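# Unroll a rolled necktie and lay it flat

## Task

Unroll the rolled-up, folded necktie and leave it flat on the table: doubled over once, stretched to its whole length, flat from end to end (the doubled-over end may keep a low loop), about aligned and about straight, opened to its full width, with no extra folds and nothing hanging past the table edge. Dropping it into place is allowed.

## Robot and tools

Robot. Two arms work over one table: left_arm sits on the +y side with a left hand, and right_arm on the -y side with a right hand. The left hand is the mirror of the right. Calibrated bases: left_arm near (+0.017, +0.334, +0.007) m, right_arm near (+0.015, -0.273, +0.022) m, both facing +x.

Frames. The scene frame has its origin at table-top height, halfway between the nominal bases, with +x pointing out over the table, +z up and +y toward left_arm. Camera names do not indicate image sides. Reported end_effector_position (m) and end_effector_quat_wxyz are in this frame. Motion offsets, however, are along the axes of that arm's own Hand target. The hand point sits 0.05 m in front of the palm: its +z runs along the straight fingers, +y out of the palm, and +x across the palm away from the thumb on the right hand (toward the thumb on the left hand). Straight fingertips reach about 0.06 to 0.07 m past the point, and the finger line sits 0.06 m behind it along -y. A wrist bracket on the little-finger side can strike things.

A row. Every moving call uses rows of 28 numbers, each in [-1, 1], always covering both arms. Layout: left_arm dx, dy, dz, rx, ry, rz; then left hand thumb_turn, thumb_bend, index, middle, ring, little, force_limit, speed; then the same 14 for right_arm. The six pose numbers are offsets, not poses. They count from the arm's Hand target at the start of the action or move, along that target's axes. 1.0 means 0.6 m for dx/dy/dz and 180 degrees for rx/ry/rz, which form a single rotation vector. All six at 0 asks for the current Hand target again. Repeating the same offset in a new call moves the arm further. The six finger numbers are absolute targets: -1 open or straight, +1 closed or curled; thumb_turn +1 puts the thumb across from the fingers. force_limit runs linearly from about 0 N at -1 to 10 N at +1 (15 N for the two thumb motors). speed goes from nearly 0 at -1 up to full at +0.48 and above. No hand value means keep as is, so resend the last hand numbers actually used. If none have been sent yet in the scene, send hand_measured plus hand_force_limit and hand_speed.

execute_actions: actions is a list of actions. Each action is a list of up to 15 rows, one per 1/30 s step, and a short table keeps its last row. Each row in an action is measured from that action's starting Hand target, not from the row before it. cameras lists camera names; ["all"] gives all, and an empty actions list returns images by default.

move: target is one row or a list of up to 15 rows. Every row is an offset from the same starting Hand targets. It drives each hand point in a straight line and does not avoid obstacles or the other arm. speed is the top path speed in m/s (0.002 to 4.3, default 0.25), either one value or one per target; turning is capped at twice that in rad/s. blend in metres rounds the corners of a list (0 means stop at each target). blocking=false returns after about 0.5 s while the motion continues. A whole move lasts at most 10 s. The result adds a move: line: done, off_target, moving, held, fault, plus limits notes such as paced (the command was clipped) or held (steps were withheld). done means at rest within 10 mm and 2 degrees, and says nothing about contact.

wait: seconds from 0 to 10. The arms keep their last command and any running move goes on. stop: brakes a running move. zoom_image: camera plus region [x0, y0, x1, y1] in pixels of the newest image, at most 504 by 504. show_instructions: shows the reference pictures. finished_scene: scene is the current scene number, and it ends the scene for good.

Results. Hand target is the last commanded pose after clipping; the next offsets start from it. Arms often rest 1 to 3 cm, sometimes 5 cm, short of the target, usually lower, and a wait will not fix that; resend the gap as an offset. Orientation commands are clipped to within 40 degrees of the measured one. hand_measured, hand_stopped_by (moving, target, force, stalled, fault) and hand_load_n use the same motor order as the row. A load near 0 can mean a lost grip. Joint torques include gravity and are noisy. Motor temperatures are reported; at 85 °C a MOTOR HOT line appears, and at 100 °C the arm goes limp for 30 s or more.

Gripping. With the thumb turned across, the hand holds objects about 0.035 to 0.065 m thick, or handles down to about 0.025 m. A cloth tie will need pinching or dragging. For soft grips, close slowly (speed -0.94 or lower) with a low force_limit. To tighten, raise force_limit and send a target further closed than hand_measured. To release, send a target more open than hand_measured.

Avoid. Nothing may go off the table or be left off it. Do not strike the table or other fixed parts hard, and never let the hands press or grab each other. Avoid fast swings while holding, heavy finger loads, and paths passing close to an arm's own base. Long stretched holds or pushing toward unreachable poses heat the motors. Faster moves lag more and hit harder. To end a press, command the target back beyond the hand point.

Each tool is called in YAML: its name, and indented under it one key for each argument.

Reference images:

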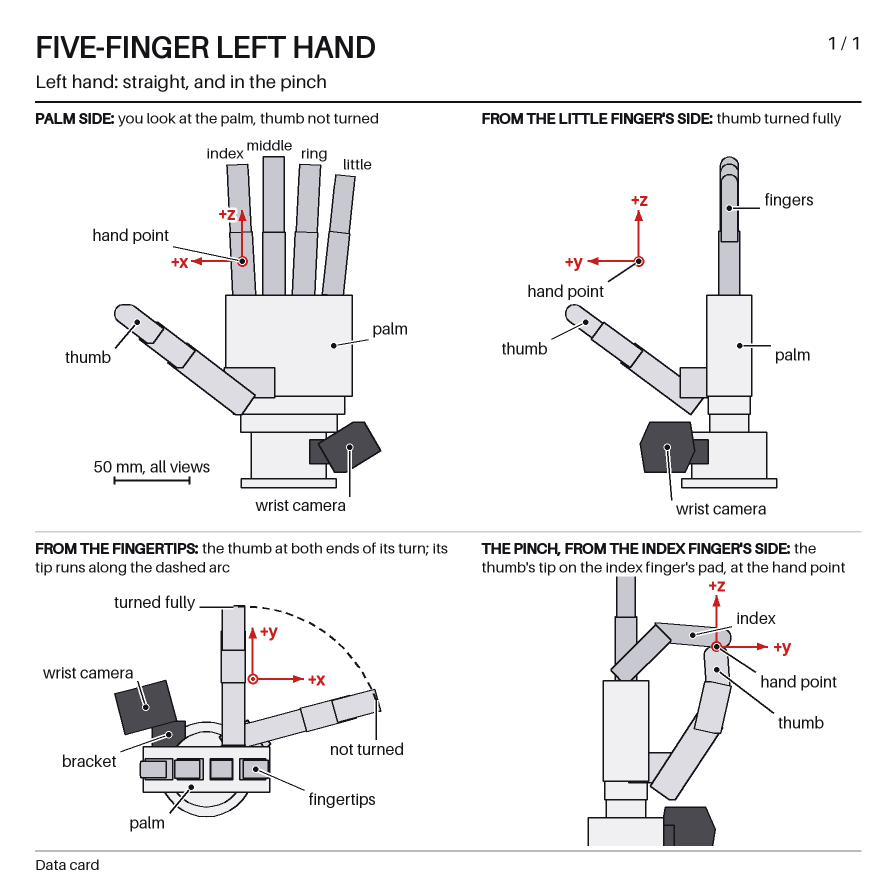

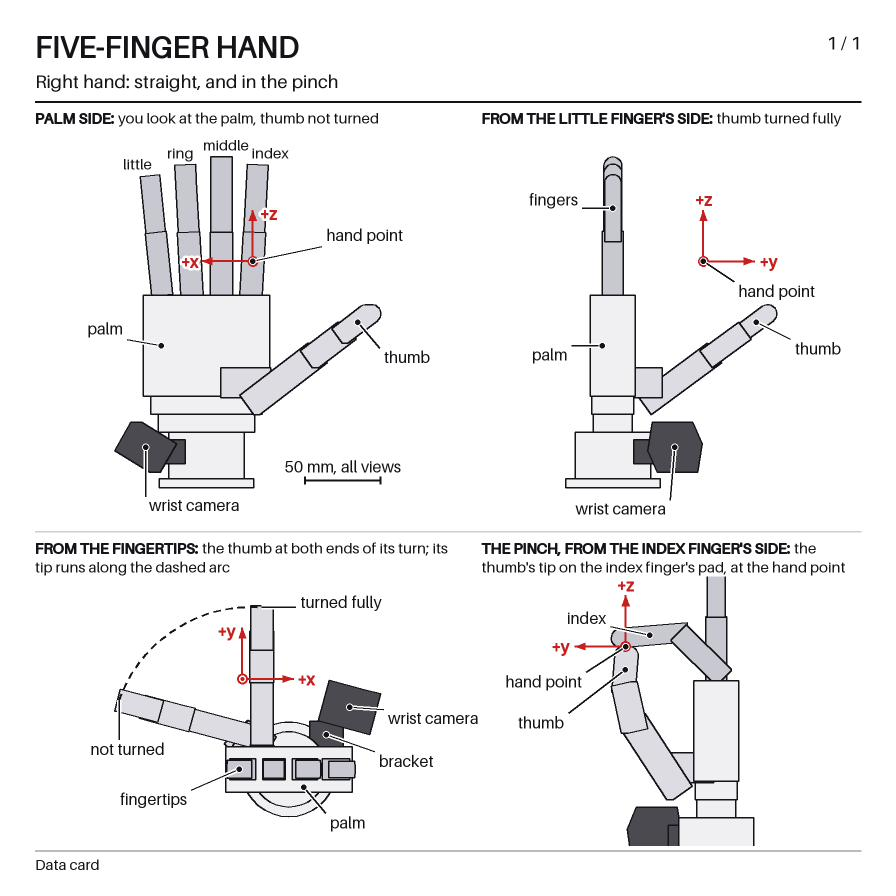

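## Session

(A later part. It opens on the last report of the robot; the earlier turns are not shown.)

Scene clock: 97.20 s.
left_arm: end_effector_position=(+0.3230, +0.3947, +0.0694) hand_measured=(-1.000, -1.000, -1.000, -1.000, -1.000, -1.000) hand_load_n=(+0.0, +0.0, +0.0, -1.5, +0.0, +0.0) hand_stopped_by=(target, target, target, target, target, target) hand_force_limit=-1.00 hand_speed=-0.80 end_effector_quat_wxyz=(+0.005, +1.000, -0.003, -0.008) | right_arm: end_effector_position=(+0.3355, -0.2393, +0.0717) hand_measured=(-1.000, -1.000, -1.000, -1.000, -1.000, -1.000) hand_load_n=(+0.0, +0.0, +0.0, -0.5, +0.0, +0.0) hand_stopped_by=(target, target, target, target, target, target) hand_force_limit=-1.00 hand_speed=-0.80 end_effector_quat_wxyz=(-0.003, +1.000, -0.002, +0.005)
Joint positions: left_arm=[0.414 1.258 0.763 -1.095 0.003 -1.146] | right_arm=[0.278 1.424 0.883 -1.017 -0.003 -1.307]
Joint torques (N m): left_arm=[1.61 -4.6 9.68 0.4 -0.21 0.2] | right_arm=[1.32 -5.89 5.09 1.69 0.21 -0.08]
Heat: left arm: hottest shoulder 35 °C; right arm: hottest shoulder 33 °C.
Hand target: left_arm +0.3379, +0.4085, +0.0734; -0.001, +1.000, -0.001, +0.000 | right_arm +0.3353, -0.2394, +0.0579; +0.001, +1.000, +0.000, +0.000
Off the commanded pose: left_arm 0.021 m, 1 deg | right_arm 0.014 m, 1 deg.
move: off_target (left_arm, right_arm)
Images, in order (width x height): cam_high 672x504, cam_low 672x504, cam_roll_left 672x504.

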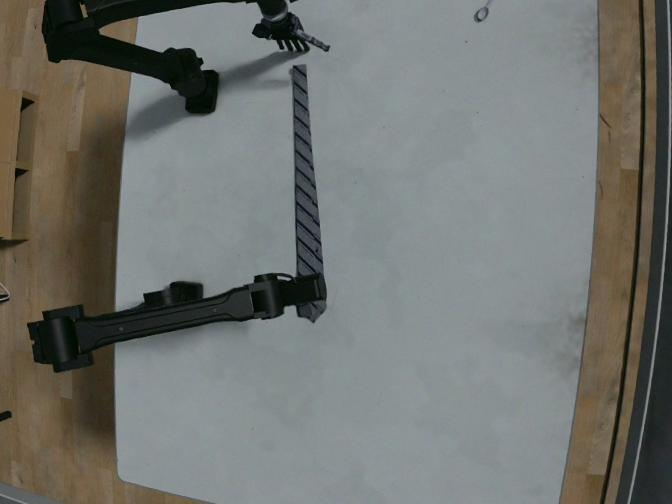

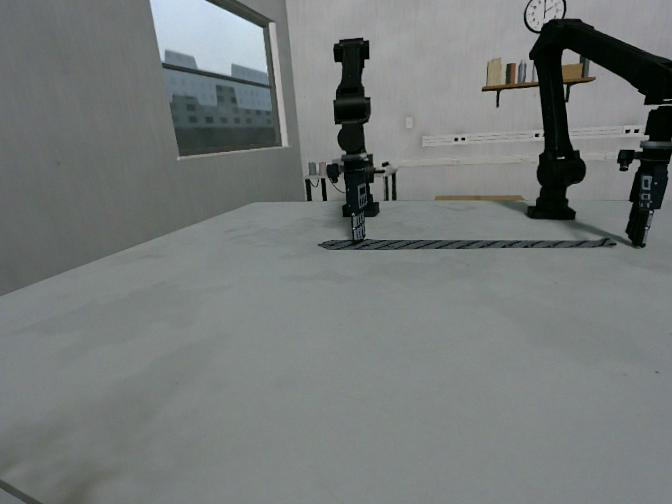

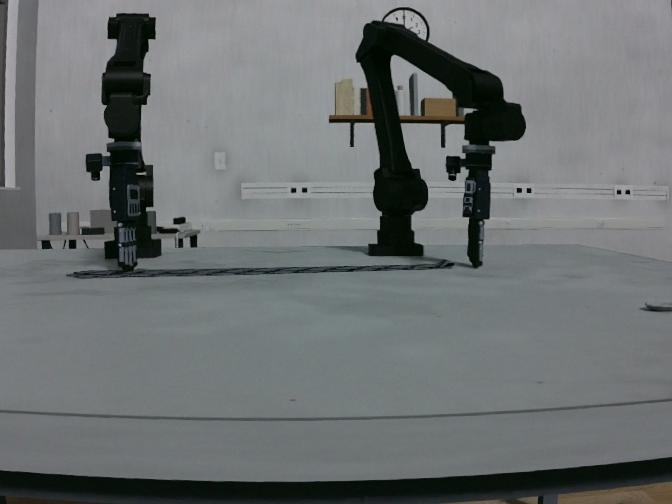

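move:
  target:
    - [0,0,-0.1,0,0,0,-1,-1,-1,-1,-1,-1,-1,-0.8,0,0,-0.2,0,0,0,-1,-1,-1,-1,-1,-1,-1,-0.8]
    - [0,0,-0.1,0,0,0,-1,-1,-1,-1,-1,-1,-1,-0.8,-0.25,0,-0.2,0,0,0,-1,-1,-1,-1,-1,-1,-1,-0.8]
  speed: 0.15
  cameras: ["cam_high","cam_roll_left","cam_low"]

zoom_image:
  camera: "cam_roll_left"
  region: [380, 230, 480, 290]

zoom_image:
  camera: "cam_high"
  region: [220, 50, 400, 340]

Scene clock: 104.30 s.
left_arm: end_effector_position=(+0.3247, +0.3968, +0.1142) hand_measured=(-1.000, -1.000, -1.000, -1.000, -1.000, -1.000) hand_load_n=(+0.0, +0.0, -0.5, +0.0, +0.0, +0.0) hand_stopped_by=(target, target, target, target, target, target) hand_force_limit=-1.00 hand_speed=-0.80 end_effector_quat_wxyz=(+0.009, +1.000, -0.003, -0.020) | right_arm: end_effector_position=(+0.1879, -0.2391, +0.1783) hand_measured=(-1.000, -1.000, -1.000, -1.000, -1.000, -1.000) hand_load_n=(+0.0, +0.0, +0.0, +0.0, +0.0, +0.0) hand_stopped_by=(target, target, target, target, target, target) hand_force_limit=-1.00 hand_speed=-0.80 end_effector_quat_wxyz=(-0.004, +1.000, +0.003, +0.005)
Joint positions: left_arm=[0.416 1.226 0.866 -1.255 -0.001 -1.145] | right_arm=[0.451 0.907 0.787 -1.439 -0.003 -1.143]
Joint torques (N m): left_arm=[1.38 -7.65 10.63 -0.58 -0.07 0.19] | right_arm=[1.55 -1.61 7.13 0.02 0.18 0.05]
Heat: left arm: hottest shoulder 34 °C; right arm: hottest shoulder 33 °C.
Hand target: left_arm +0.3378, +0.4084, +0.1333; -0.001, +1.000, -0.001, +0.000 | right_arm +0.1854, -0.2393, +0.1781; +0.000, +1.000, +0.000, +0.000
Off the commanded pose: left_arm 0.026 m, 3 deg | right_arm 0.003 m, 1 deg.
move: off_target (left_arm)
Images, in order (width x height): cam_high 672x504, cam_low 672x504, cam_roll_left 672x504.

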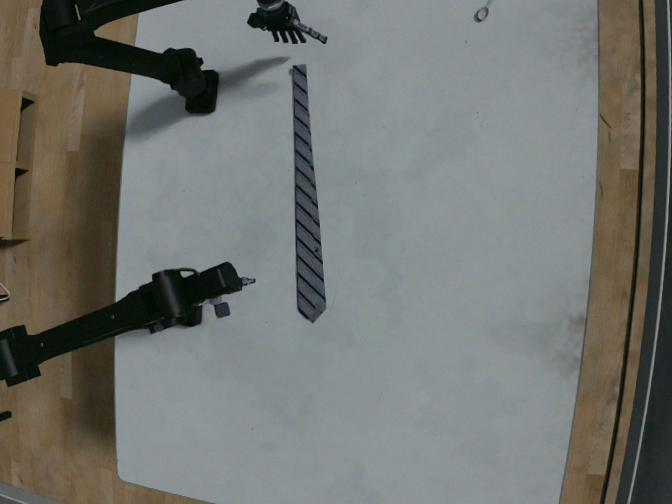

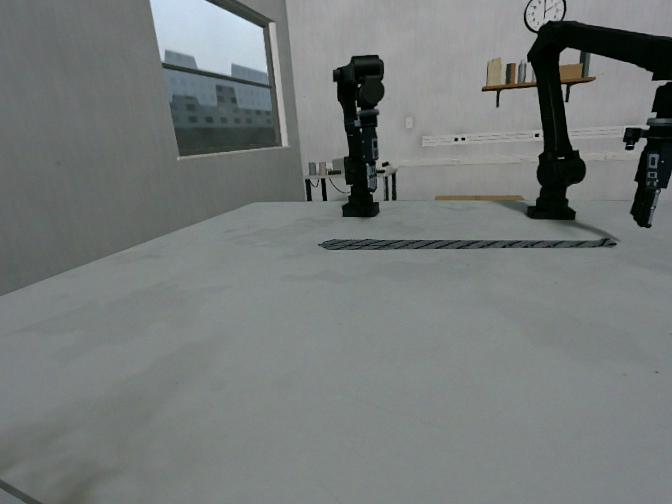

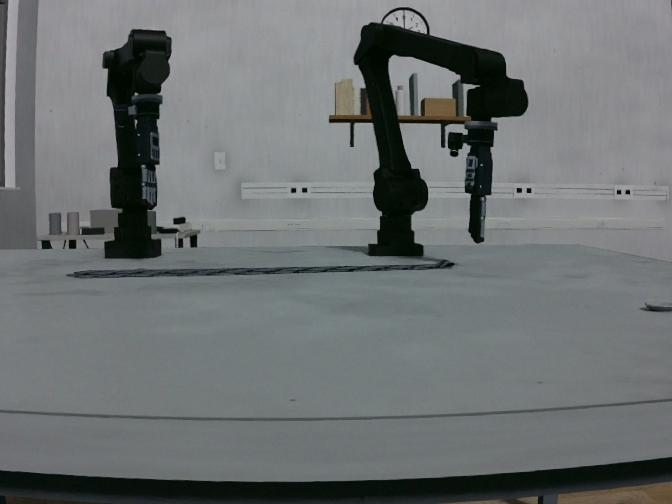

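Scaled by 5.040 from the camera's 672x504 image, which has a finer 960x720 frame.

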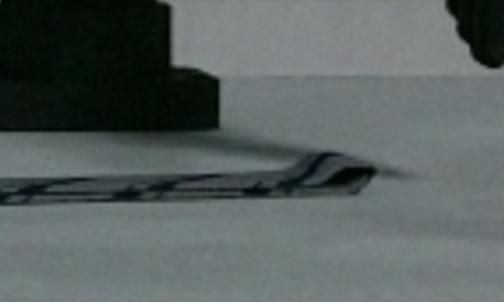

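Scaled by 1.738 from the camera's 672x504 image, which has a finer 960x720 frame.

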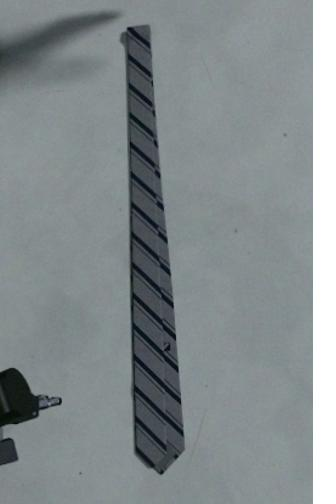

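finished_scene:
  scene: 2

The scene is finished: the task was done.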